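# Sort bowls into a patterned stack and a plain stack

## Task

Nest the bowls into two stacks, one holding every patterned bowl and the other every plain bowl, and finish with both hands released from all bowls.

## Robot and tools

Robot: two arms on a table. left_arm carries a left hand and right_arm a right hand, which is its mirror image. Base positions in the scene frame: left_arm (-0.045, +0.706, 0) m, right_arm (+0.062, -0.462, 0) m, each turned only slightly about z. Scene frame: origin at table-top height midway between the nominal bases, +z up, +x out over the table, left_arm on the +y side. Image left and right do not match arm names.

Frames: every hand pose, velocity, Hand target and wrist-camera pose in results is given in that arm's own base frame. Fixed cameras and the table use the scene frame. Hand point axes (right hand): +z runs along straight fingers toward the tips, +y points out of the palm, +x crosses the palm away from the thumb. On the left hand +x points toward the thumb. Open fingertips sit about 0.11 m out along +z; a rigid mast near the wrist on the palm side can strike things.

The 48-number row (used by execute_actions and move), all values in [-1, 1]: places 0-5 are left_arm dx, dy, dz, rx, ry, rz; places 6-9 are the left grasp numbers a, b, c, d; places 10-21 must be exactly 0; place 22 is left current_limit, 23 left speed; places 24-29 are right_arm dx..rz; 30-33 right grasp a, b, c, d; 34-45 exactly 0; 46 right current_limit, 47 right speed. Both arms are always in the row even if one stays still.

Pose numbers are offsets, not poses: they count from the arm's Hand target at the start of the action or move, along that arm's base axes. 1.0 equals 0.6 m for dx, dy, dz and 180 degrees for rotation; rx, ry, rz form one rotation vector, turning about the Hand target position. Every row in one action counts from that same start, and repeating an offset moves the arm further. All six at 0 re-commands the current Hand target. Orientation is clipped to 32 degrees from the measured one per control step. If a hand point rests short of its target, send the remaining gap as an offset.

Grasp numbers (each -1 to +1, all 0 = open hand): a curls index and middle at their outer joints; b bends all three fingers at the knuckle; c brings the thumb in front of the palm and the index toward it; d curls the ring finger. Repeat the previous grasp numbers to keep a grip or leave the hand unchanged; writing 0 opens it. current_limit maps -1..+1 to 0..550 mA motor current (floor 11 mA); speed sets finger speed as (speed + 1) / 2 of 8.5 rad/s. Initially +0.4 and -0.6; the last values sent persist.

Tools:
execute_actions(actions, cameras): actions is a list of actions; each action is a list of up to 15 rows, one per 1/30 s step, and lasts 0.5 s (a short action repeats its final row). An empty list returns state plus all camera images. cameras: list of names, ["all"], or [].
move(target, speed, blend, stop_force, zero, blocking, cameras): target is one row or a list of up to 15 rows; each arm's offsets in every row count from its starting Hand target, not from the previous row. speed is path top speed in m/s (0.002 to 3.2, default 0.25; turning up to twice that in rad/s), one value or one per target. blend in m rounds corners of a list (0 = stop at each). stop_force in N (4 to 120, one value for both arms) ends an arm's path when its wrist sensor feels that much push; omit it when backing away from something you press on, and do not rely on it while the hand rotates. zero (with stop_force only) re-zeros the sensor first, default true. blocking=false returns after about 0.5 s while the move runs on; not allowed with stop_force. A move caps at 10 s. It does not avoid obstacles or the other arm; do not route a path close by an arm's own base.
wait(seconds 0 to 10, cameras): lets time pass holding last commands.
stop(cameras): brakes a running move.
zoom_image(camera, region): camera is cam_high, cam_left_wrist or cam_right_wrist; region [x0, y0, x1, y1] in pixels of the 896x504 image, at most 504 on each side.
zero_wrist_force(arm): left_arm or right_arm.
finished_scene(scene=1): ends the scene for good.

Results: end_effector_position (m), end_effector_quat_wxyz, velocities, Hand target, Joint positions and torques, Wrist force and Wrist torque (in the end effector's axes, plus the peak since last shown), hand_goal, hand_measured, hand_current_ma, and hand_state per motor (moving, goal, blocked, overload). A move adds a "move:" line: done, off_target, moving, held or fault, with limits=paced (pose clipped) or limits=held (steps withheld). Done does not prove nothing was touched. Lines such as MOTOR HOT, HAND FAULT or OVER-TEMPERATURE FAULT warn of trouble; after a HAND FAULT line, remaining calls in that reply are skipped.

Cameras: cam_high is fixed overhead-behind; cam_left_wrist and cam_right_wrist ride on the hands.

Avoid: a bowl falling off the table or left off it (fails the task); dropping bowls, releasing them while they move, or fast impacts. Arms are stiff, so aiming even slightly beyond a firm contact can trigger a fault stop of about 10 s; outside force near 150 N or joint torque at its limit (elbow 141, wrist joints 50.7 N m) does the same. Never press or close a hand on the other arm. Finger motors at 495 mA or more for 5 s shut down. Long holding or stretched poses heat motors up to a braking stop at 85 °C.

Each tool is called after "Call:" in YAML: its name, and indented under it one key for each argument.

## Session

Call:
execute_actions:
  actions: []

Scene clock: 0.00 s.
left_arm: end_effector_position=(+0.8633, +0.6317, +0.2397) hand_goal=(+0.754, +0.000, +0.576, +0.696, +0.754, +0.000, +0.576, +0.696, +0.754, +0.000, +0.576, +0.696, +0.714, +0.678, +0.226, +0.168) hand_measured=(+0.754, +0.000, +0.576, +0.696, +0.754, +0.000, +0.576, +0.696, +0.754, +0.000, +0.576, +0.696, +0.714, +0.678, +0.226, +0.168) hand_current_ma=(+0, +0, +0, +0, +0, +0, +0, +0, +0, +0, +0, +0, +0, +0, +0, +0) hand_state=(goal, goal, goal, goal, goal, goal, goal, goal, goal, goal, goal, goal, goal, goal, goal, goal) hand_current_limit=0.40 hand_speed=-0.60 end_effector_quat_wxyz=(+0.522, +0.181, +0.832, +0.044) | right_arm: end_effector_position=(+0.8216, +0.4153, +0.2062) hand_goal=(+0.754, +0.000, +0.576, +0.696, +0.754, +0.000, +0.576, +0.696, +0.754, +0.000, +0.576, +0.696, +0.714, +0.678, +0.226, +0.168) hand_measured=(+0.754, +0.000, +0.576, +0.696, +0.754, +0.000, +0.576, +0.696, +0.754, +0.000, +0.576, +0.696, +0.714, +0.678, +0.226, +0.168) hand_current_ma=(+0, +0, +0, +0, +0, +0, +0, +0, +0, +0, +0, +0, +0, +0, +0, +0) hand_state=(goal, goal, goal, goal, goal, goal, goal, goal, goal, goal, goal, goal, goal, goal, goal, goal) hand_current_limit=0.40 hand_speed=-0.60 end_effector_quat_wxyz=(-0.317, -0.254, +0.774, +0.485)
Joint positions: left_arm=[0.531 -0.918 1.311 0.178 2.15 2.208] | right_arm=[0.046 -0.379 0.935 2.153 0.897 0.542]
Joint velocities: within noise
Joint torques (N m): no reading
Wrist force (N): no reading
Wrist torque (N m): no reading
Wrist force, peak (N): no reading
Hand target: left_arm +0.8633, +0.6317, +0.2397; +0.522, +0.181, +0.832, +0.044 | right_arm +0.8216, +0.4153, +0.2062; -0.317, -0.254, +0.774, +0.485

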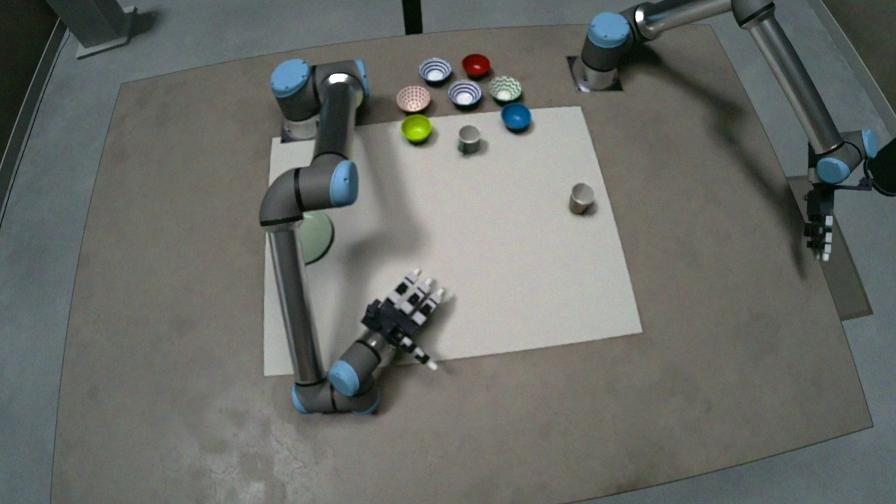

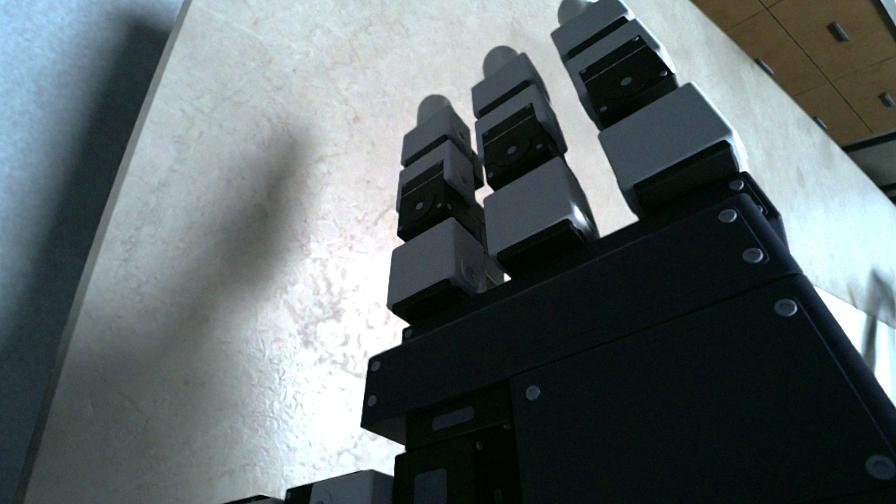

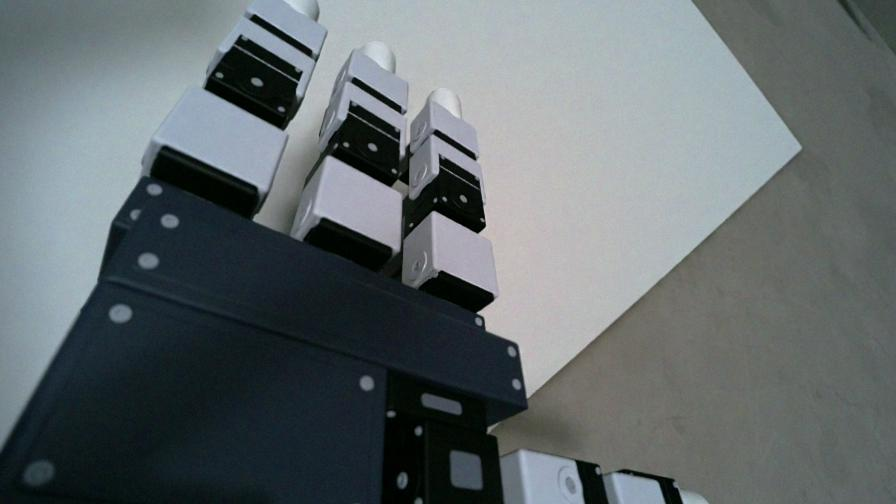

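Call:
zoom_image:
  camera: "cam_high"
  region: [370, 40, 620, 220]

Call:
zoom_image:
  camera: "cam_high"
  region: [250, 100, 450, 280]

Call:
zoom_image:
  camera: "cam_high"
  region: [385, 45, 545, 145]

Scaled by 2.016 from the camera's 896x504 image, which has a finer 1280x720 frame.

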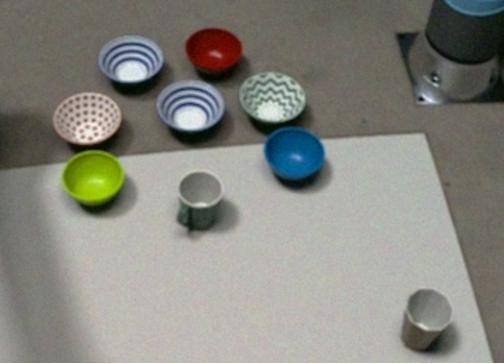

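Scaled by 2.520 from the camera's 896x504 image, which has a finer 1280x720 frame.

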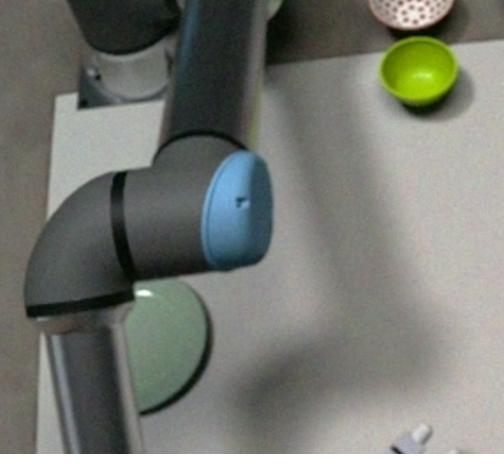

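Scaled by 3.150 from the camera's 896x504 image, which has a finer 1280x720 frame.

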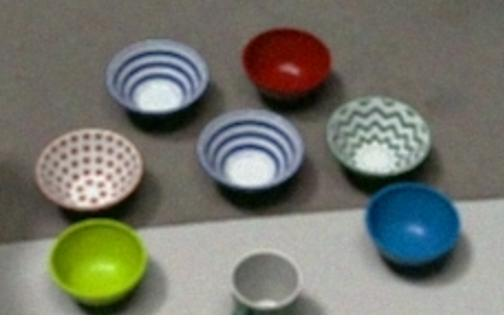

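Call:
zoom_image:
  camera: "cam_high"
  region: [550, 20, 670, 110]

Call:
zoom_image:
  camera: "cam_high"
  region: [250, 50, 370, 150]

Call:
zoom_image:
  camera: "cam_high"
  region: [340, 250, 460, 380]

Scaled by 4.200 from the camera's 896x504 image, which has a finer 1280x720 frame.

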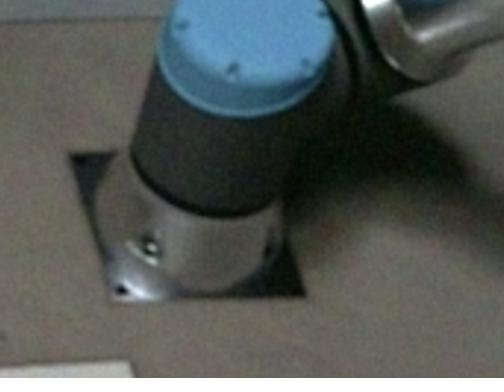

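Scaled by 4.200 from the camera's 896x504 image, which has a finer 1280x720 frame.

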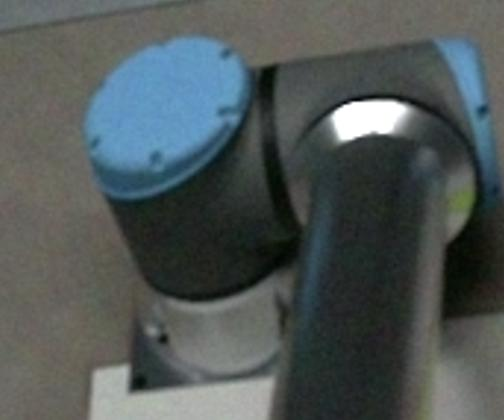

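Scaled by 3.877 from the camera's 896x504 image, which has a finer 1280x720 frame.

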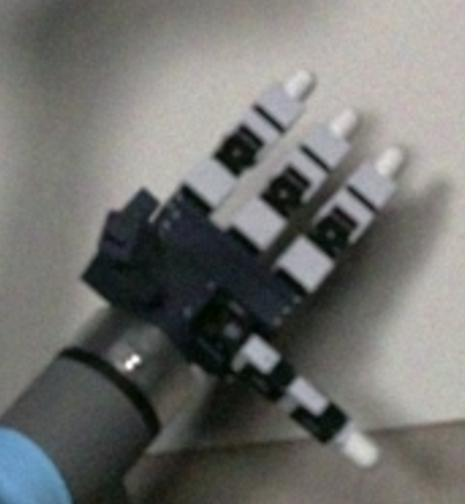

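Call:
move:
  target: [-0.333,-0.833,0.1,-0.407,0.452,-0.251, 0.4,0.15,0.75,-0.25,0,0,0,0,0,0,0,0,0,0,0,0, 0.4,-0.6, 0,0,0,0,0,0, 0,0,0,0,0,0,0,0,0,0,0,0,0,0,0,0, 0.4,-0.6]
  speed: 0.5
  cameras: ["cam_high"]

Scene clock: 39.90 s.
left_arm: end_effector_position=(+0.7836, +0.4213, +0.2683) hand_goal=(+0.300, +0.000, -0.122, +0.350, +0.338, +0.000, -0.090, +0.346, +0.866, +0.000, +0.980, +0.966, -0.524, +0.680, +0.042, +0.028) hand_measured=(+0.302, +0.000, -0.116, +0.354, +0.340, +0.000, -0.086, +0.348, +0.862, +0.000, +0.976, +0.964, -0.514, +0.678, +0.040, +0.030) hand_current_ma=(+2, +0, +6, +3, +2, +0, +4, +2, -5, +0, -5, -2, +15, -1, -1, +1) hand_state=(goal, goal, goal, goal, goal, goal, goal, goal, goal, goal, goal, goal, goal, goal, goal, goal) hand_current_limit=0.40 hand_speed=-0.60 end_effector_quat_wxyz=(+0.296, +0.168, +0.888, -0.309) | right_arm: end_effector_position=(+0.8216, +0.4153, +0.2062) hand_goal=(+0.750, +0.000, +0.580, +0.700, +0.750, +0.000, +0.580, +0.700, +0.750, +0.000, +0.580, +0.700, +0.710, +0.680, +0.230, +0.170) hand_measured=(+0.760, +0.000, +0.580, +0.698, +0.760, +0.000, +0.580, +0.698, +0.760, +0.000, +0.580, +0.698, +0.720, +0.678, +0.226, +0.168) hand_current_ma=(+30, +0, -1, -4, +30, +0, -1, -5, +25, +0, -1, -5, +26, -6, -11, -6) hand_state=(goal, goal, goal, goal, goal, goal, goal, goal, goal, goal, goal, goal, goal, goal, goal, goal) hand_current_limit=0.40 hand_speed=-0.60 end_effector_quat_wxyz=(-0.317, -0.254, +0.774, +0.485)
Joint positions: left_arm=[0.454 -0.89 1.177 1.135 2.446 2.33] | right_arm=[0.046 -0.379 0.935 2.153 0.897 0.542]
Joint torques (N m): left_arm=[16.73 -96.26 -32.26 -0.64 -0.34 -3.97] | right_arm=[4.59 -105.5 -33.84 3.59 -0.6 0.12]
Wrist force (N): left_arm=[0.0 0.8 0.3] | right_arm=[0.5 0.1 0.3]
Wrist torque (N m): left_arm=[0.11 -0.04 -0.06] | right_arm=[-0.04 -0.08 0.03]
Wrist force, peak (N): left_arm=[-2.0 -0.4 5.0] | right_arm=[0.8 0.4 -0.2]
Hand target: left_arm +0.7837, +0.4213, +0.2682; +0.296, +0.168, +0.888, -0.309 (not the last commanded pose) | right_arm +0.8216, +0.4153, +0.2062; -0.317, -0.254, +0.774, +0.485
Off the commanded pose: left_arm 0.315 m, 70 deg | right_arm 0.000 m, 0 deg.
move: held (left_arm; a check stopped the path); limits=held
pose unreachable (left arm): on one or more control steps of this call, first in action 0 (counted from 0), this arm could not follow its commanded pose, so it was not sent that pose on those steps. It may still have moved: this result reports where it is.
cause: moving toward the commanded pose would bring two parts of the arm too close to each other (joints 4 (wrist 1) to 6 (wrist 3) lie between them).
Images, in order (width x height): cam_high 896x504.

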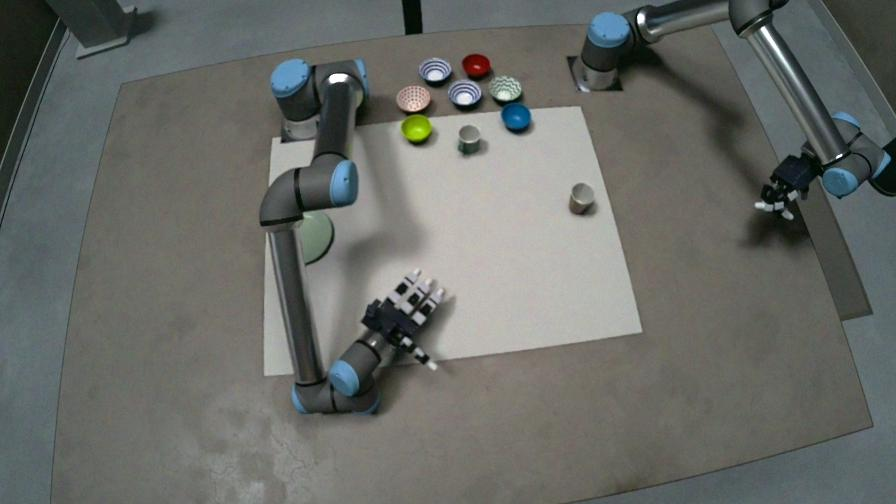

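Call:
move:
  target: [-0.056,-0.869,0.053,-0.3233,0.1419,0.0885, 0.4,0.15,0.75,-0.25,0,0,0,0,0,0,0,0,0,0,0,0, 0.4,-0.6, 0,0,0,0,0,0, 0,0,0,0,0,0,0,0,0,0,0,0,0,0,0,0, 0.4,-0.6]
  speed: 0.4
  cameras: ["cam_high"]

Scene clock: 43.90 s.
left_arm: end_effector_position=(+0.7501, -0.1001, +0.3001) hand_goal=(+0.300, +0.000, -0.122, +0.350, +0.338, +0.000, -0.090, +0.346, +0.866, +0.000, +0.980, +0.966, -0.524, +0.680, +0.042, +0.028) hand_measured=(+0.296, +0.000, -0.120, +0.354, +0.332, +0.000, -0.088, +0.348, +0.858, +0.000, +0.976, +0.964, -0.522, +0.678, +0.042, +0.030) hand_current_ma=(-5, +0, +2, +3, -7, +0, +1, +2, -10, +0, -5, -2, +1, -1, -1, +1) hand_state=(goal, goal, goal, goal, goal, goal, goal, goal, goal, goal, goal, goal, goal, goal, goal, goal) hand_current_limit=0.40 hand_speed=-0.60 end_effector_quat_wxyz=(+0.183, -0.183, +0.683, -0.683) | right_arm: end_effector_position=(+0.8216, +0.4153, +0.2062) hand_goal=(+0.750, +0.000, +0.580, +0.700, +0.750, +0.000, +0.580, +0.700, +0.750, +0.000, +0.580, +0.700, +0.710, +0.680, +0.230, +0.170) hand_measured=(+0.760, +0.000, +0.580, +0.698, +0.760, +0.000, +0.580, +0.698, +0.760, +0.000, +0.580, +0.698, +0.720, +0.678, +0.226, +0.168) hand_current_ma=(+30, +0, -1, -4, +30, +0, -1, -5, +25, +0, -1, -5, +26, -6, -11, -6) hand_state=(goal, goal, goal, goal, goal, goal, goal, goal, goal, goal, goal, goal, goal, goal, goal, goal) hand_current_limit=0.40 hand_speed=-0.60 end_effector_quat_wxyz=(-0.317, -0.254, +0.774, +0.485)
Joint positions: left_arm=[-0.077 -1.351 1.851 -0.499 2.541 0.001] | right_arm=[0.046 -0.379 0.935 2.153 0.897 0.542]
Joint torques (N m): left_arm=[-11.85 -66.62 -35.86 -5.43 -2.31 -3.68] | right_arm=[4.48 -105.19 -34.88 3.46 -0.68 0.28]
Wrist force (N): left_arm=[0.0 2.4 0.1] | right_arm=[0.0 -0.1 0.5]
Wrist torque (N m): left_arm=[0.37 -0.06 -0.01] | right_arm=[-0.05 -0.02 0.00]
Wrist force, peak (N): left_arm=[0.0 1.6 2.5] | right_arm=[0.7 -0.4 0.4]
Hand target: left_arm +0.7501, -0.1001, +0.3000; +0.183, -0.183, +0.683, -0.683 | right_arm +0.8216, +0.4153, +0.2062; -0.317, -0.254, +0.774, +0.485
Off the commanded pose: left_arm 0.000 m, 0 deg | right_arm 0.000 m, 0 deg.
move: done
Images, in order (width x height): cam_high 896x504.

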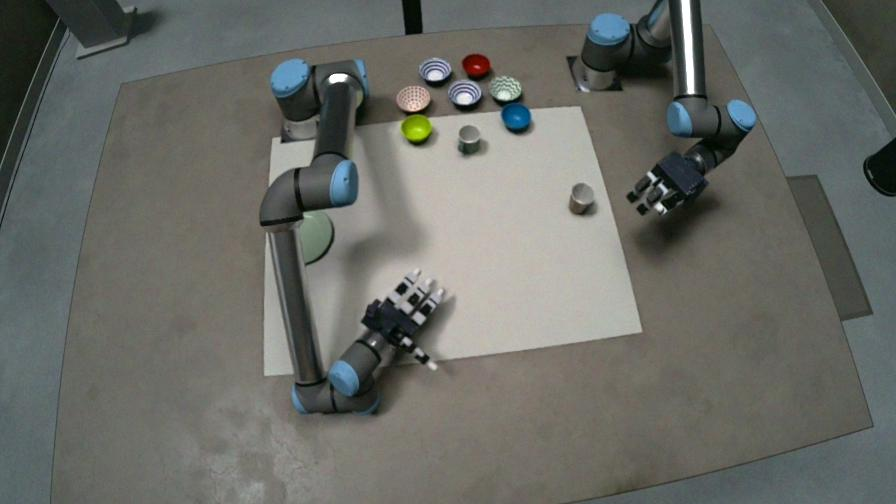

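Call:
move:
  target: [-0.8393,-0.4065,-0.1333,0,0,-0.2694, 0.4,0.15,0.75,-0.25,0,0,0,0,0,0,0,0,0,0,0,0, 0.4,-0.6, 0,0,0,0,0,0, 0,0,0,0,0,0,0,0,0,0,0,0,0,0,0,0, 0.4,-0.6]
  speed: 0.4
  cameras: ["cam_high", "cam_left_wrist"]

Call:
zoom_image:
  camera: "cam_high"
  region: [440, 40, 600, 170]

Scene clock: 47.10 s.
left_arm: end_effector_position=(+0.2466, -0.3439, +0.2201) hand_goal=(+0.300, +0.000, -0.122, +0.350, +0.338, +0.000, -0.090, +0.346, +0.866, +0.000, +0.980, +0.966, -0.524, +0.680, +0.042, +0.028) hand_measured=(+0.296, +0.000, -0.120, +0.354, +0.332, +0.000, -0.088, +0.348, +0.858, +0.000, +0.976, +0.964, -0.524, +0.678, +0.042, +0.030) hand_current_ma=(-5, +0, +2, +3, -7, +0, +1, +2, -10, +0, -5, -2, +0, -1, -1, +1) hand_state=(goal, goal, goal, goal, goal, goal, goal, goal, goal, goal, goal, goal, goal, goal, goal, goal) hand_current_limit=0.40 hand_speed=-0.60 end_effector_quat_wxyz=(-0.114, +0.114, +0.698, -0.698) | right_arm: end_effector_position=(+0.8216, +0.4153, +0.2062) hand_goal=(+0.750, +0.000, +0.580, +0.700, +0.750, +0.000, +0.580, +0.700, +0.750, +0.000, +0.580, +0.700, +0.710, +0.680, +0.230, +0.170) hand_measured=(+0.760, +0.000, +0.580, +0.698, +0.760, +0.000, +0.580, +0.698, +0.760, +0.000, +0.580, +0.698, +0.720, +0.678, +0.226, +0.168) hand_current_ma=(+30, +0, -1, -4, +30, +0, -1, -5, +25, +0, -1, -5, +26, -6, -11, -6) hand_state=(goal, goal, goal, goal, goal, goal, goal, goal, goal, goal, goal, goal, goal, goal, goal, goal) hand_current_limit=0.40 hand_speed=-0.60 end_effector_quat_wxyz=(-0.317, -0.254, +0.774, +0.485)
Joint positions: left_arm=[-0.823 -1.778 2.449 -0.671 2.641 0.001] | right_arm=[0.046 -0.379 0.935 2.153 0.897 0.542]
Joint torques (N m): left_arm=[-9.44 -27.21 -29.7 -4.87 -1.68 -4.15] | right_arm=[3.93 -104.08 -34.88 3.34 -0.48 -0.01]
Wrist force (N): left_arm=[-0.4 2.6 0.0] | right_arm=[0.3 0.3 -0.2]
Wrist torque (N m): left_arm=[0.38 -0.02 -0.01] | right_arm=[0.05 -0.04 0.02]
Wrist force, peak (N): left_arm=[0.9 2.7 1.3] | right_arm=[0.6 0.0 -0.6]
Hand target: left_arm +0.2465, -0.3440, +0.2201; -0.114, +0.114, +0.698, -0.698 | right_arm +0.8216, +0.4153, +0.2062; -0.317, -0.254, +0.774, +0.485
Off the commanded pose: left_arm 0.000 m, 0 deg | right_arm 0.000 m, 0 deg.
move: done
camera_calibration:
cam_left_wrist: T_world_to_cam=[[0.754004, -0.230253, 0.615192, -0.436243], [-0.182459, 0.82628, 0.532888, 0.161654], [-0.63102, -0.514048, 0.581007, -0.0321484], [0, 0, 0, 1]] pos_world=[0.338138, -0.250544, 0.200908]
Images, in order (width x height): cam_high 896x504, cam_left_wrist 896x504.

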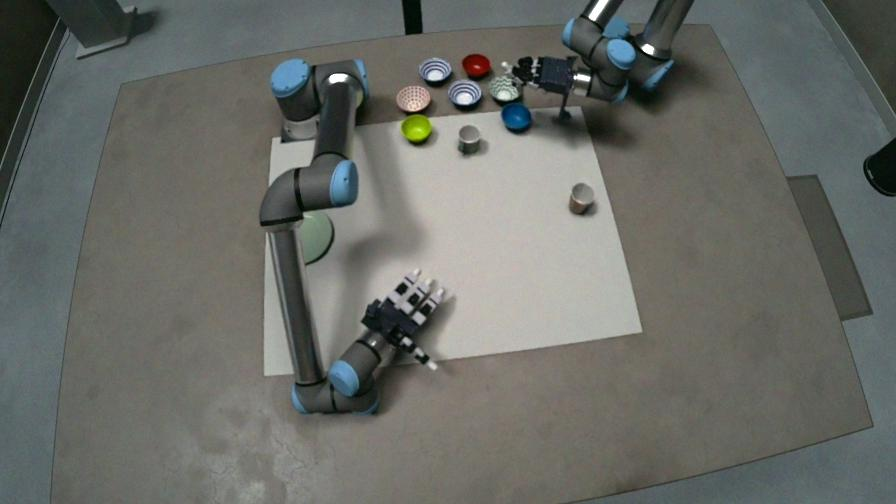

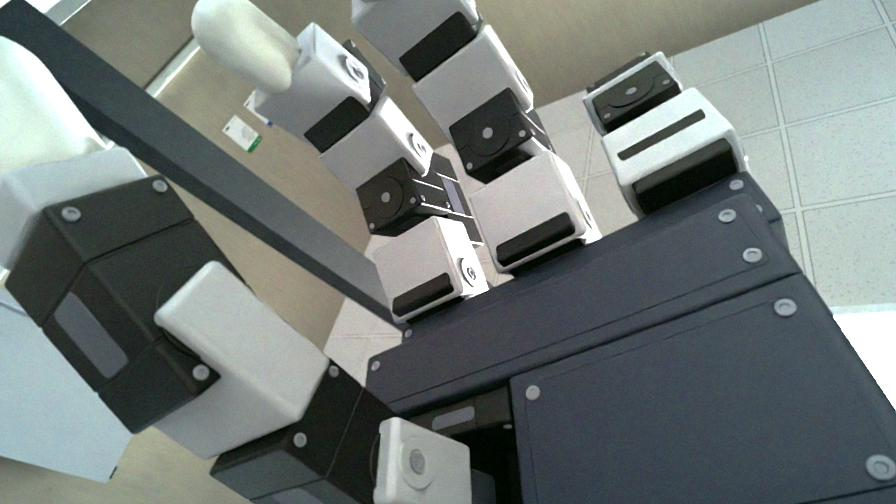

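Scaled by 3.150 from the camera's 896x504 image, which has a finer 1280x720 frame.

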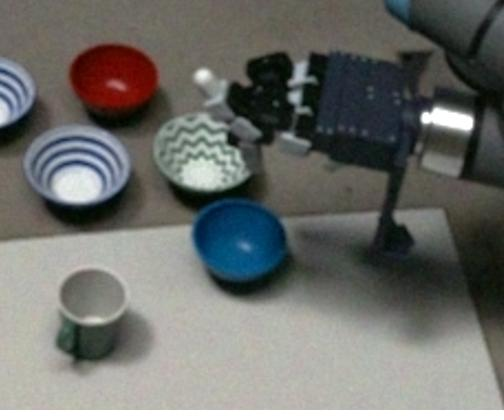

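Call:
zoom_image:
  camera: "cam_high"
  region: [490, 90, 546, 140]

Call:
zoom_image:
  camera: "cam_high"
  region: [390, 100, 446, 150]

Scaled by 9.000 from the camera's 896x504 image, which has a finer 1280x720 frame.

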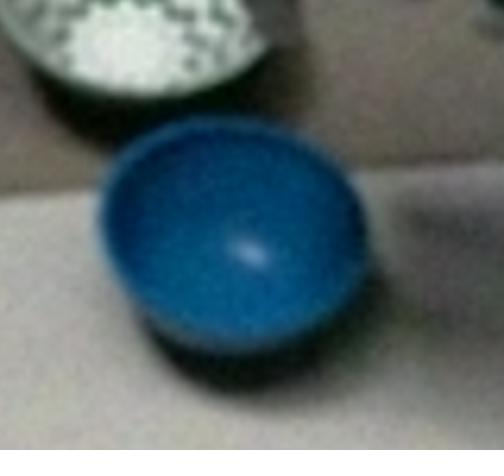

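Scaled by 9.000 from the camera's 896x504 image, which has a finer 1280x720 frame.

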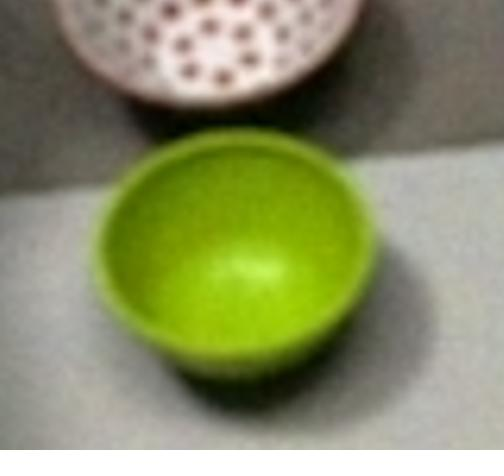

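Call:
move:
  target: [0.011,0.0015,-0.1835,0,0,0, 0.4,0.15,0.75,-0.25,0,0,0,0,0,0,0,0,0,0,0,0, 0.4,-0.6, 0,0,0,0,0,0, 0,0,0,0,0,0,0,0,0,0,0,0,0,0,0,0, 0.4,-0.6]
  speed: 0.2
  cameras: ["cam_high", "cam_left_wrist"]

Call:
zoom_image:
  camera: "cam_high"
  region: [460, 50, 600, 160]

Scene clock: 51.70 s.
left_arm: end_effector_position=(+0.2531, -0.3431, +0.1100) hand_goal=(+0.300, +0.000, -0.122, +0.350, +0.338, +0.000, -0.090, +0.346, +0.866, +0.000, +0.980, +0.966, -0.524, +0.680, +0.042, +0.028) hand_measured=(+0.296, +0.000, -0.120, +0.354, +0.332, +0.000, -0.088, +0.348, +0.858, +0.000, +0.976, +0.964, -0.524, +0.678, +0.042, +0.030) hand_current_ma=(-5, +0, +2, +3, -8, +0, +1, +2, -10, +0, -5, -2, +0, -1, +0, +1) hand_state=(goal, goal, goal, goal, goal, goal, goal, goal, goal, goal, goal, goal, goal, goal, goal, goal) hand_current_limit=0.40 hand_speed=-0.60 end_effector_quat_wxyz=(-0.114, +0.114, +0.698, -0.698) | right_arm: end_effector_position=(+0.8216, +0.4153, +0.2062) hand_goal=(+0.750, +0.000, +0.580, +0.700, +0.750, +0.000, +0.580, +0.700, +0.750, +0.000, +0.580, +0.700, +0.710, +0.680, +0.230, +0.170) hand_measured=(+0.760, +0.000, +0.580, +0.698, +0.760, +0.000, +0.580, +0.698, +0.760, +0.000, +0.580, +0.698, +0.720, +0.678, +0.226, +0.168) hand_current_ma=(+30, +0, -1, -4, +30, +0, -1, -5, +25, +0, -1, -5, +26, -6, -11, -6) hand_state=(goal, goal, goal, goal, goal, goal, goal, goal, goal, goal, goal, goal, goal, goal, goal, goal) hand_current_limit=0.40 hand_speed=-0.60 end_effector_quat_wxyz=(-0.317, -0.254, +0.774, +0.485)
Joint positions: left_arm=[-0.807 -1.546 2.537 -0.991 2.658 0.001] | right_arm=[0.046 -0.379 0.935 2.153 0.897 0.542]
Joint torques (N m): left_arm=[16.92 -6.29 -17.86 -5.06 2.35 -3.78] | right_arm=[4.2 -104.49 -34.33 3.04 -0.75 0.11]
Wrist force (N): left_arm=[-0.7 2.2 0.4] | right_arm=[0.0 -0.1 0.3]
Wrist torque (N m): left_arm=[0.35 0.02 -0.03] | right_arm=[-0.05 -0.01 0.00]
Wrist force, peak (N): left_arm=[-0.4 3.3 0.4] | right_arm=[0.8 -0.3 0.4]
Hand target: left_arm +0.2531, -0.3431, +0.1100; -0.114, +0.114, +0.698, -0.698 | right_arm +0.8216, +0.4153, +0.2062; -0.317, -0.254, +0.774, +0.485
Off the commanded pose: left_arm 0.000 m, 0 deg | right_arm 0.000 m, 0 deg.
move: done
camera_calibration:
cam_left_wrist: T_world_to_cam=[[0.753928, -0.230373, 0.61524, -0.373296], [-0.182437, 0.826248, 0.532946, 0.220776], [-0.631117, -0.514045, 0.580903, 0.0363185], [0, 0, 0, 1]] pos_world=[0.344637, -0.249744, 0.0909076]
Images, in order (width x height): cam_high 896x504, cam_left_wrist 896x504.

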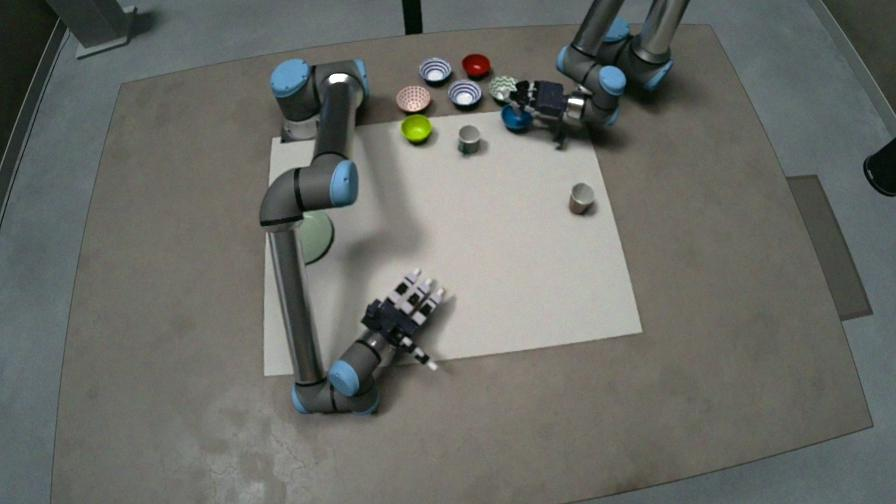

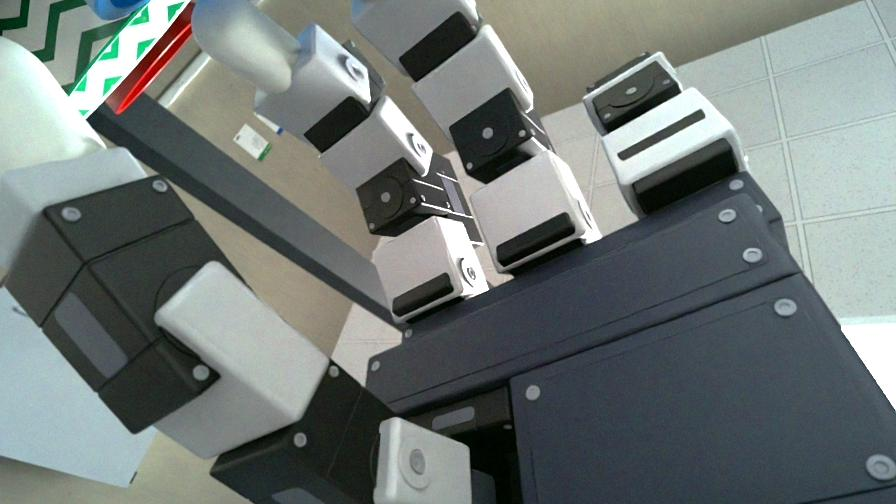

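Scaled by 3.600 from the camera's 896x504 image, which has a finer 1280x720 frame.

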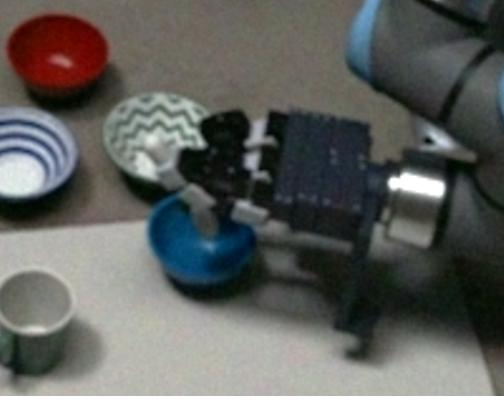

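Call:
move:
  target: [0,0,-0.0617,0,0,0, 0.4,0.15,0.75,-0.25,0,0,0,0,0,0,0,0,0,0,0,0, 0.4,-0.6, 0,0,0,0,0,0, 0,0,0,0,0,0,0,0,0,0,0,0,0,0,0,0, 0.4,-0.6]
  speed: 0.04
  stop_force: 6
  cameras: ["cam_high", "cam_left_wrist"]

Call:
zoom_image:
  camera: "cam_high"
  region: [460, 50, 600, 160]

Call:
zoom_image:
  camera: "cam_left_wrist"
  region: [0, 0, 400, 225]

Scene clock: 54.27 s.
left_arm: end_effector_position=(+0.2531, -0.3431, +0.0729) hand_goal=(+0.300, +0.000, -0.122, +0.350, +0.338, +0.000, -0.090, +0.346, +0.866, +0.000, +0.980, +0.966, -0.524, +0.680, +0.042, +0.028) hand_measured=(+0.296, +0.000, -0.120, +0.354, +0.332, +0.000, -0.088, +0.348, +0.858, +0.000, +0.976, +0.964, -0.524, +0.678, +0.042, +0.030) hand_current_ma=(-5, +0, +2, +3, -8, +0, +1, +2, -10, +0, -5, -2, +0, -1, +0, +1) hand_state=(goal, goal, goal, goal, goal, goal, goal, goal, goal, goal, goal, goal, goal, goal, goal, goal) hand_current_limit=0.40 hand_speed=-0.60 end_effector_quat_wxyz=(-0.114, +0.114, +0.698, -0.698) | right_arm: end_effector_position=(+0.8216, +0.4153, +0.2062) hand_goal=(+0.750, +0.000, +0.580, +0.700, +0.750, +0.000, +0.580, +0.700, +0.750, +0.000, +0.580, +0.700, +0.710, +0.680, +0.230, +0.170) hand_measured=(+0.760, +0.000, +0.580, +0.698, +0.760, +0.000, +0.580, +0.698, +0.760, +0.000, +0.580, +0.698, +0.720, +0.678, +0.226, +0.168) hand_current_ma=(+30, +0, -1, -4, +30, +0, -1, -5, +25, +0, -1, -5, +26, -6, -11, -6) hand_state=(goal, goal, goal, goal, goal, goal, goal, goal, goal, goal, goal, goal, goal, goal, goal, goal) hand_current_limit=0.40 hand_speed=-0.60 end_effector_quat_wxyz=(-0.317, -0.254, +0.774, +0.485)
Joint positions: left_arm=[-0.807 -1.452 2.559 -1.107 2.658 0.001] | right_arm=[0.046 -0.379 0.935 2.153 0.897 0.542]
Joint torques (N m): left_arm=[14.6 -8.82 -14.54 -4.8 2.22 -3.88] | right_arm=[4.83 -104.63 -32.3 3.43 -0.71 -0.27]
Wrist force (N): left_arm=[-0.6 2.2 0.3] | right_arm=[0.3 -0.3 -0.2]
Wrist torque (N m): left_arm=[0.32 0.02 -0.06] | right_arm=[-0.04 -0.03 0.02]
Wrist force, peak (N): left_arm=[-0.6 2.6 0.5] | right_arm=[0.5 -0.6 -0.1]
Hand target: left_arm +0.2531, -0.3431, +0.0729; -0.114, +0.114, +0.698, -0.698 | right_arm +0.8216, +0.4153, +0.2062; -0.317, -0.254, +0.774, +0.485
Off the commanded pose: left_arm 0.000 m, 0 deg | right_arm 0.000 m, 0 deg.
move: done
camera_calibration:
cam_left_wrist: T_world_to_cam=[[0.753955, -0.230366, 0.61521, -0.350477], [-0.182339, 0.826314, 0.532876, 0.240534], [-0.631113, -0.513942, 0.580999, 0.0578896], [0, 0, 0, 1]] pos_world=[0.344638, -0.249743, 0.0538079]
Images, in order (width x height): cam_high 896x504, cam_left_wrist 896x504.

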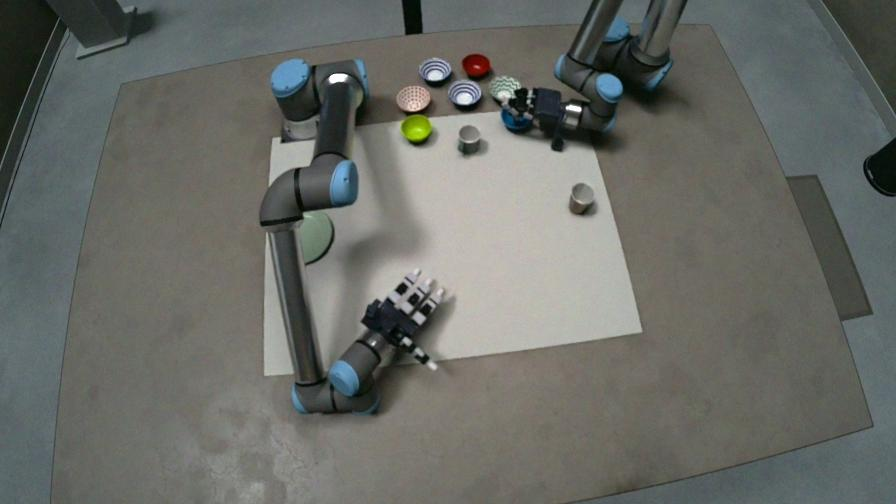

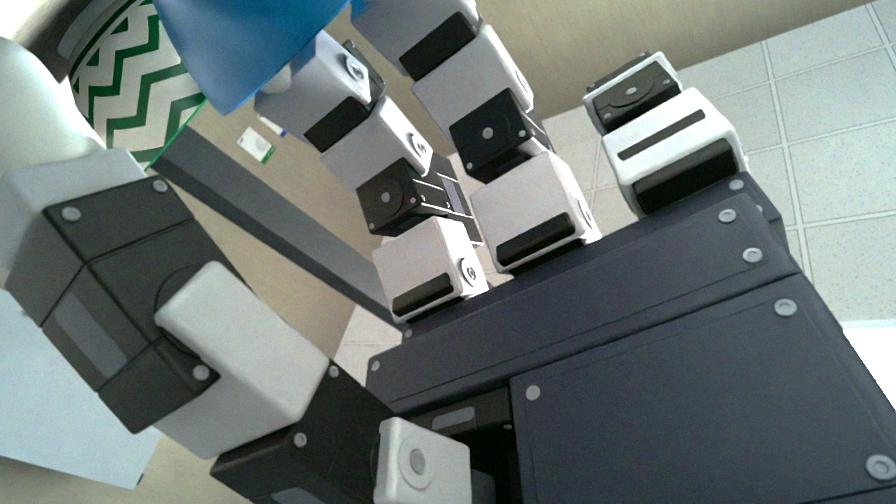

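Scaled by 3.600 from the camera's 896x504 image, which has a finer 1280x720 frame.

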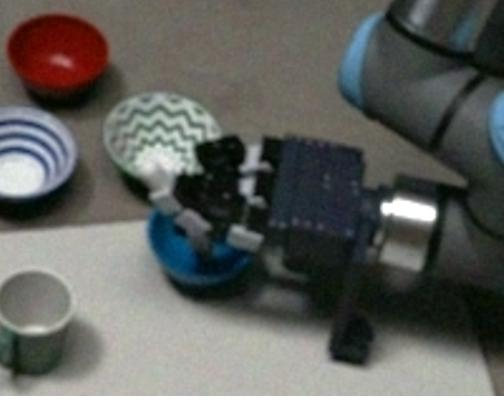

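Scaled by 1.260 from the camera's 896x504 image, which has a finer 1280x720 frame.

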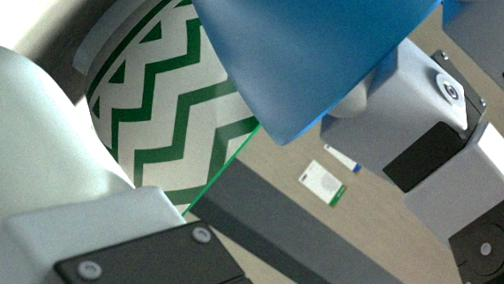

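Call:
move:
  target: [0,0,0,0,0,0, 0.4,0.5,0.75,-0.25,0,0,0,0,0,0,0,0,0,0,0,0, 0.3,-0.8, 0,0,0,0,0,0, 0,0,0,0,0,0,0,0,0,0,0,0,0,0,0,0, 0.4,-0.6]
  cameras: ["cam_high", "cam_left_wrist"]

Call:
zoom_image:
  camera: "cam_high"
  region: [460, 50, 600, 160]

Call:
zoom_image:
  camera: "cam_left_wrist"
  region: [0, 0, 400, 225]

Scene clock: 55.87 s.
left_arm: end_effector_position=(+0.2531, -0.3431, +0.0729) hand_goal=(-0.172, +0.000, -0.018, +0.420, -0.274, +0.000, -0.160, +0.346, +0.340, +0.000, +0.980, +1.000, -0.524, +0.680, +0.042, +0.098) hand_measured=(-0.154, -0.014, -0.014, +0.420, -0.184, +0.006, -0.140, +0.354, +0.332, +0.000, +0.976, +0.996, -0.514, +0.678, +0.070, +0.104) hand_current_ma=(+33, -19, +3, +0, +302, +7, +36, +12, -9, +0, -5, -3, +14, -1, +78, +9) hand_state=(goal, goal, goal, goal, blocked, goal, blocked, goal, goal, goal, goal, goal, goal, goal, blocked, goal) hand_current_limit=0.30 hand_speed=-0.80 end_effector_quat_wxyz=(-0.114, +0.114, +0.698, -0.698) | right_arm: end_effector_position=(+0.8216, +0.4153, +0.2062) hand_goal=(+0.750, +0.000, +0.580, +0.700, +0.750, +0.000, +0.580, +0.700, +0.750, +0.000, +0.580, +0.700, +0.710, +0.680, +0.230, +0.170) hand_measured=(+0.760, +0.000, +0.580, +0.698, +0.760, +0.000, +0.580, +0.698, +0.760, +0.000, +0.580, +0.698, +0.720, +0.678, +0.226, +0.168) hand_current_ma=(+30, +0, -1, -4, +30, +0, -1, -5, +25, +0, -1, -5, +26, -6, -11, -6) hand_state=(goal, goal, goal, goal, goal, goal, goal, goal, goal, goal, goal, goal, goal, goal, goal, goal) hand_current_limit=0.40 hand_speed=-0.60 end_effector_quat_wxyz=(-0.317, -0.254, +0.774, +0.485)
Joint positions: left_arm=[-0.807 -1.452 2.559 -1.107 2.658 0.001] | right_arm=[0.046 -0.379 0.935 2.153 0.897 0.542]
Joint torques (N m): left_arm=[19.82 -12.04 -13.9 -4.38 1.18 -3.72] | right_arm=[1.84 -104.24 -34.41 3.02 -0.5 -0.13]
Wrist force (N): left_arm=[0.1 1.4 0.4] | right_arm=[-0.2 0.0 -0.1]
Wrist torque (N m): left_arm=[0.39 -0.01 -0.06] | right_arm=[0.01 0.03 -0.02]
Wrist force, peak (N): left_arm=[-0.8 2.4 0.1] | right_arm=[0.5 -0.1 0.6]
Hand target: left_arm +0.2531, -0.3431, +0.0729; -0.114, +0.114, +0.698, -0.698 | right_arm +0.8216, +0.4153, +0.2062; -0.317, -0.254, +0.774, +0.485
Off the commanded pose: left_arm 0.000 m, 0 deg | right_arm 0.000 m, 0 deg.
move: done
camera_calibration:
cam_left_wrist: T_world_to_cam=[[0.753955, -0.230366, 0.61521, -0.350477], [-0.182339, 0.826314, 0.532876, 0.240534], [-0.631113, -0.513942, 0.580999, 0.0578896], [0, 0, 0, 1]] pos_world=[0.344638, -0.249743, 0.0538079]
Images, in order (width x height): cam_high 896x504, cam_left_wrist 896x504.

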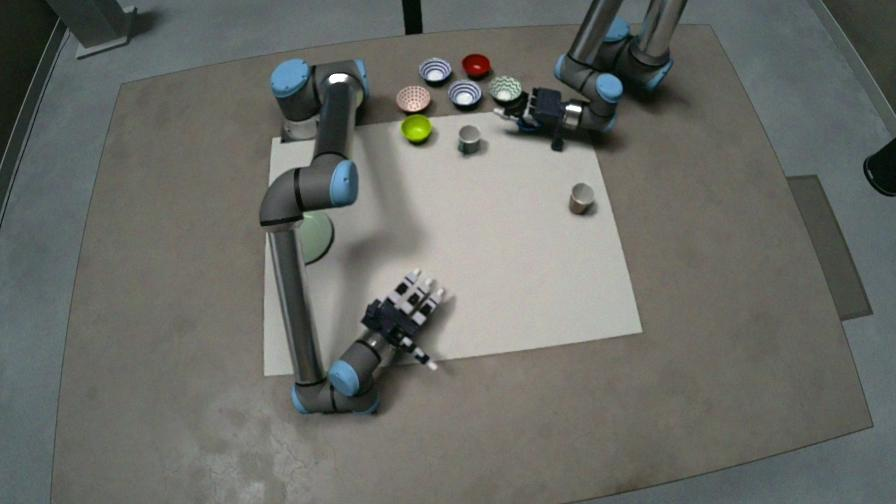

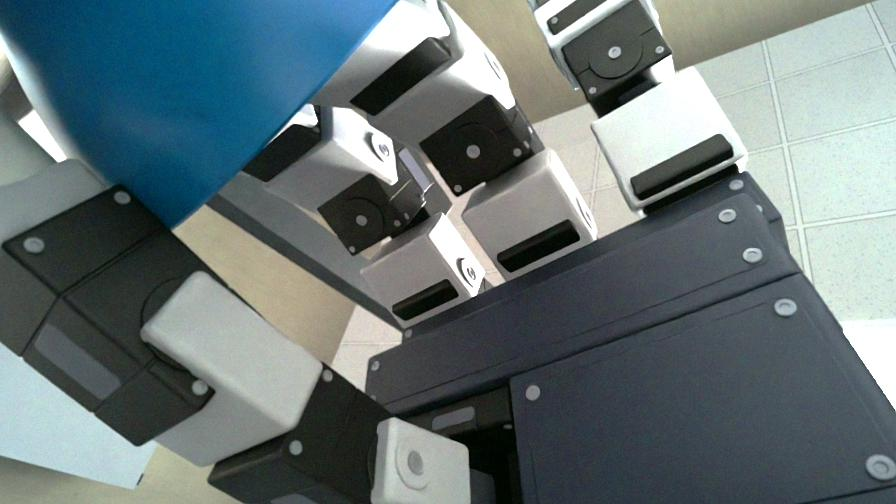

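Scaled by 3.600 from the camera's 896x504 image, which has a finer 1280x720 frame.

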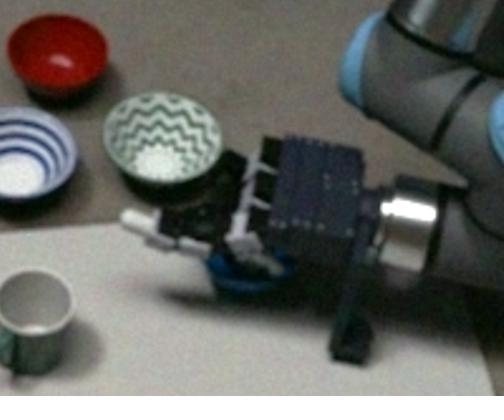

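Scaled by 1.260 from the camera's 896x504 image, which has a finer 1280x720 frame.

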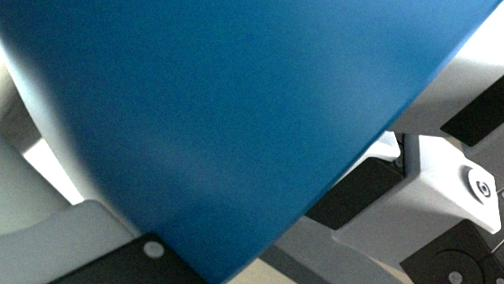

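Call:
move:
  target: [0,0,0,0,0,0, 0.4,0.68,0.75,-0.25,0,0,0,0,0,0,0,0,0,0,0,0, 0.6,-0.8, 0,0,0,0,0,0, 0,0,0,0,0,0,0,0,0,0,0,0,0,0,0,0, 0.4,-0.6]
  cameras: ["cam_high", "cam_left_wrist"]

Call:
zoom_image:
  camera: "cam_high"
  region: [460, 50, 600, 160]

Scene clock: 56.93 s.
left_arm: end_effector_position=(+0.2531, -0.3431, +0.0729) hand_goal=(-0.416, +0.000, +0.036, +0.456, -0.590, +0.000, -0.196, +0.346, +0.070, +0.000, +0.980, +1.000, -0.524, +0.680, +0.042, +0.134) hand_measured=(-0.232, -0.016, +0.050, +0.452, -0.196, +0.010, -0.150, +0.356, +0.064, +0.000, +0.976, +0.996, -0.512, +0.674, +0.098, +0.144) hand_current_ma=(+440, -20, +20, -5, +440, +10, +112, +16, -7, +0, -5, -3, +18, -9, +205, +19) hand_state=(blocked, goal, goal, goal, blocked, goal, blocked, goal, goal, goal, goal, goal, goal, goal, blocked, goal) hand_current_limit=0.60 hand_speed=-0.80 end_effector_quat_wxyz=(-0.114, +0.114, +0.698, -0.698) | right_arm: end_effector_position=(+0.8216, +0.4153, +0.2062) hand_goal=(+0.750, +0.000, +0.580, +0.700, +0.750, +0.000, +0.580, +0.700, +0.750, +0.000, +0.580, +0.700, +0.710, +0.680, +0.230, +0.170) hand_measured=(+0.760, +0.000, +0.580, +0.698, +0.760, +0.000, +0.580, +0.698, +0.760, +0.000, +0.580, +0.698, +0.720, +0.678, +0.226, +0.168) hand_current_ma=(+30, +0, -1, -4, +30, +0, -1, -5, +25, +0, -1, -5, +26, -6, -11, -6) hand_state=(goal, goal, goal, goal, goal, goal, goal, goal, goal, goal, goal, goal, goal, goal, goal, goal) hand_current_limit=0.40 hand_speed=-0.60 end_effector_quat_wxyz=(-0.317, -0.254, +0.774, +0.485)
Joint positions: left_arm=[-0.807 -1.452 2.559 -1.107 2.658 0.001] | right_arm=[0.046 -0.379 0.935 2.153 0.897 0.542]
Joint torques (N m): left_arm=[19.35 -12.84 -15.53 -3.91 1.45 -3.23] | right_arm=[3.72 -105.66 -34.88 3.45 -0.4 0.1]
Wrist force (N): left_arm=[-0.5 -4.9 1.6] | right_arm=[-0.1 0.0 0.5]
Wrist torque (N m): left_arm=[0.33 0.02 -0.20] | right_arm=[-0.06 0.00 -0.01]
Wrist force, peak (N): left_arm=[-0.3 -5.3 1.7] | right_arm=[0.6 -0.5 0.0]
Hand target: left_arm +0.2531, -0.3431, +0.0729; -0.114, +0.114, +0.698, -0.698 | right_arm +0.8216, +0.4153, +0.2062; -0.317, -0.254, +0.774, +0.485
Off the commanded pose: left_arm 0.000 m, 0 deg | right_arm 0.000 m, 0 deg.
move: done
camera_calibration:
cam_left_wrist: T_world_to_cam=[[0.753955, -0.230366, 0.61521, -0.350477], [-0.182339, 0.826314, 0.532876, 0.240534], [-0.631113, -0.513942, 0.580999, 0.0578896], [0, 0, 0, 1]] pos_world=[0.344638, -0.249743, 0.0538079]
Images, in order (width x height): cam_high 896x504, cam_left_wrist 896x504.

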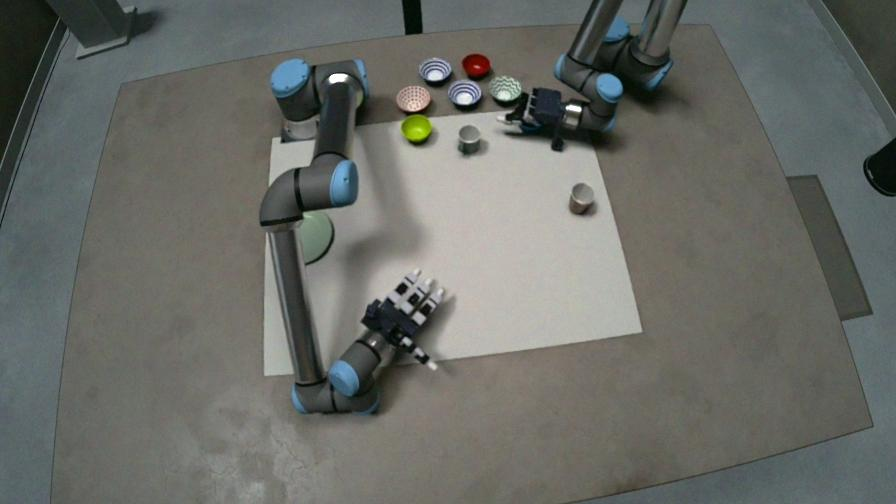

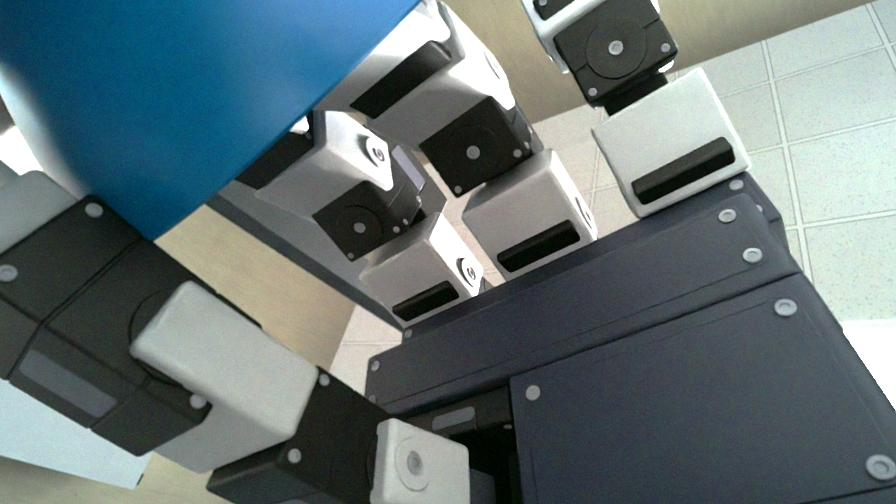

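Scaled by 3.600 from the camera's 896x504 image, which has a finer 1280x720 frame.

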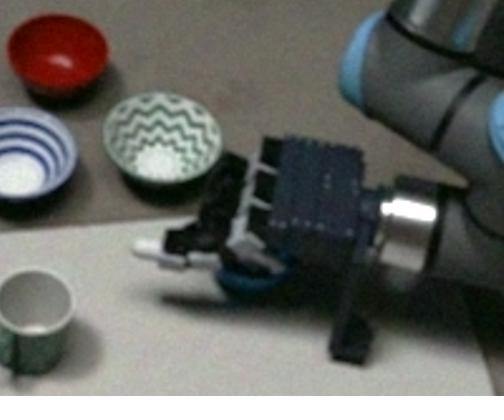

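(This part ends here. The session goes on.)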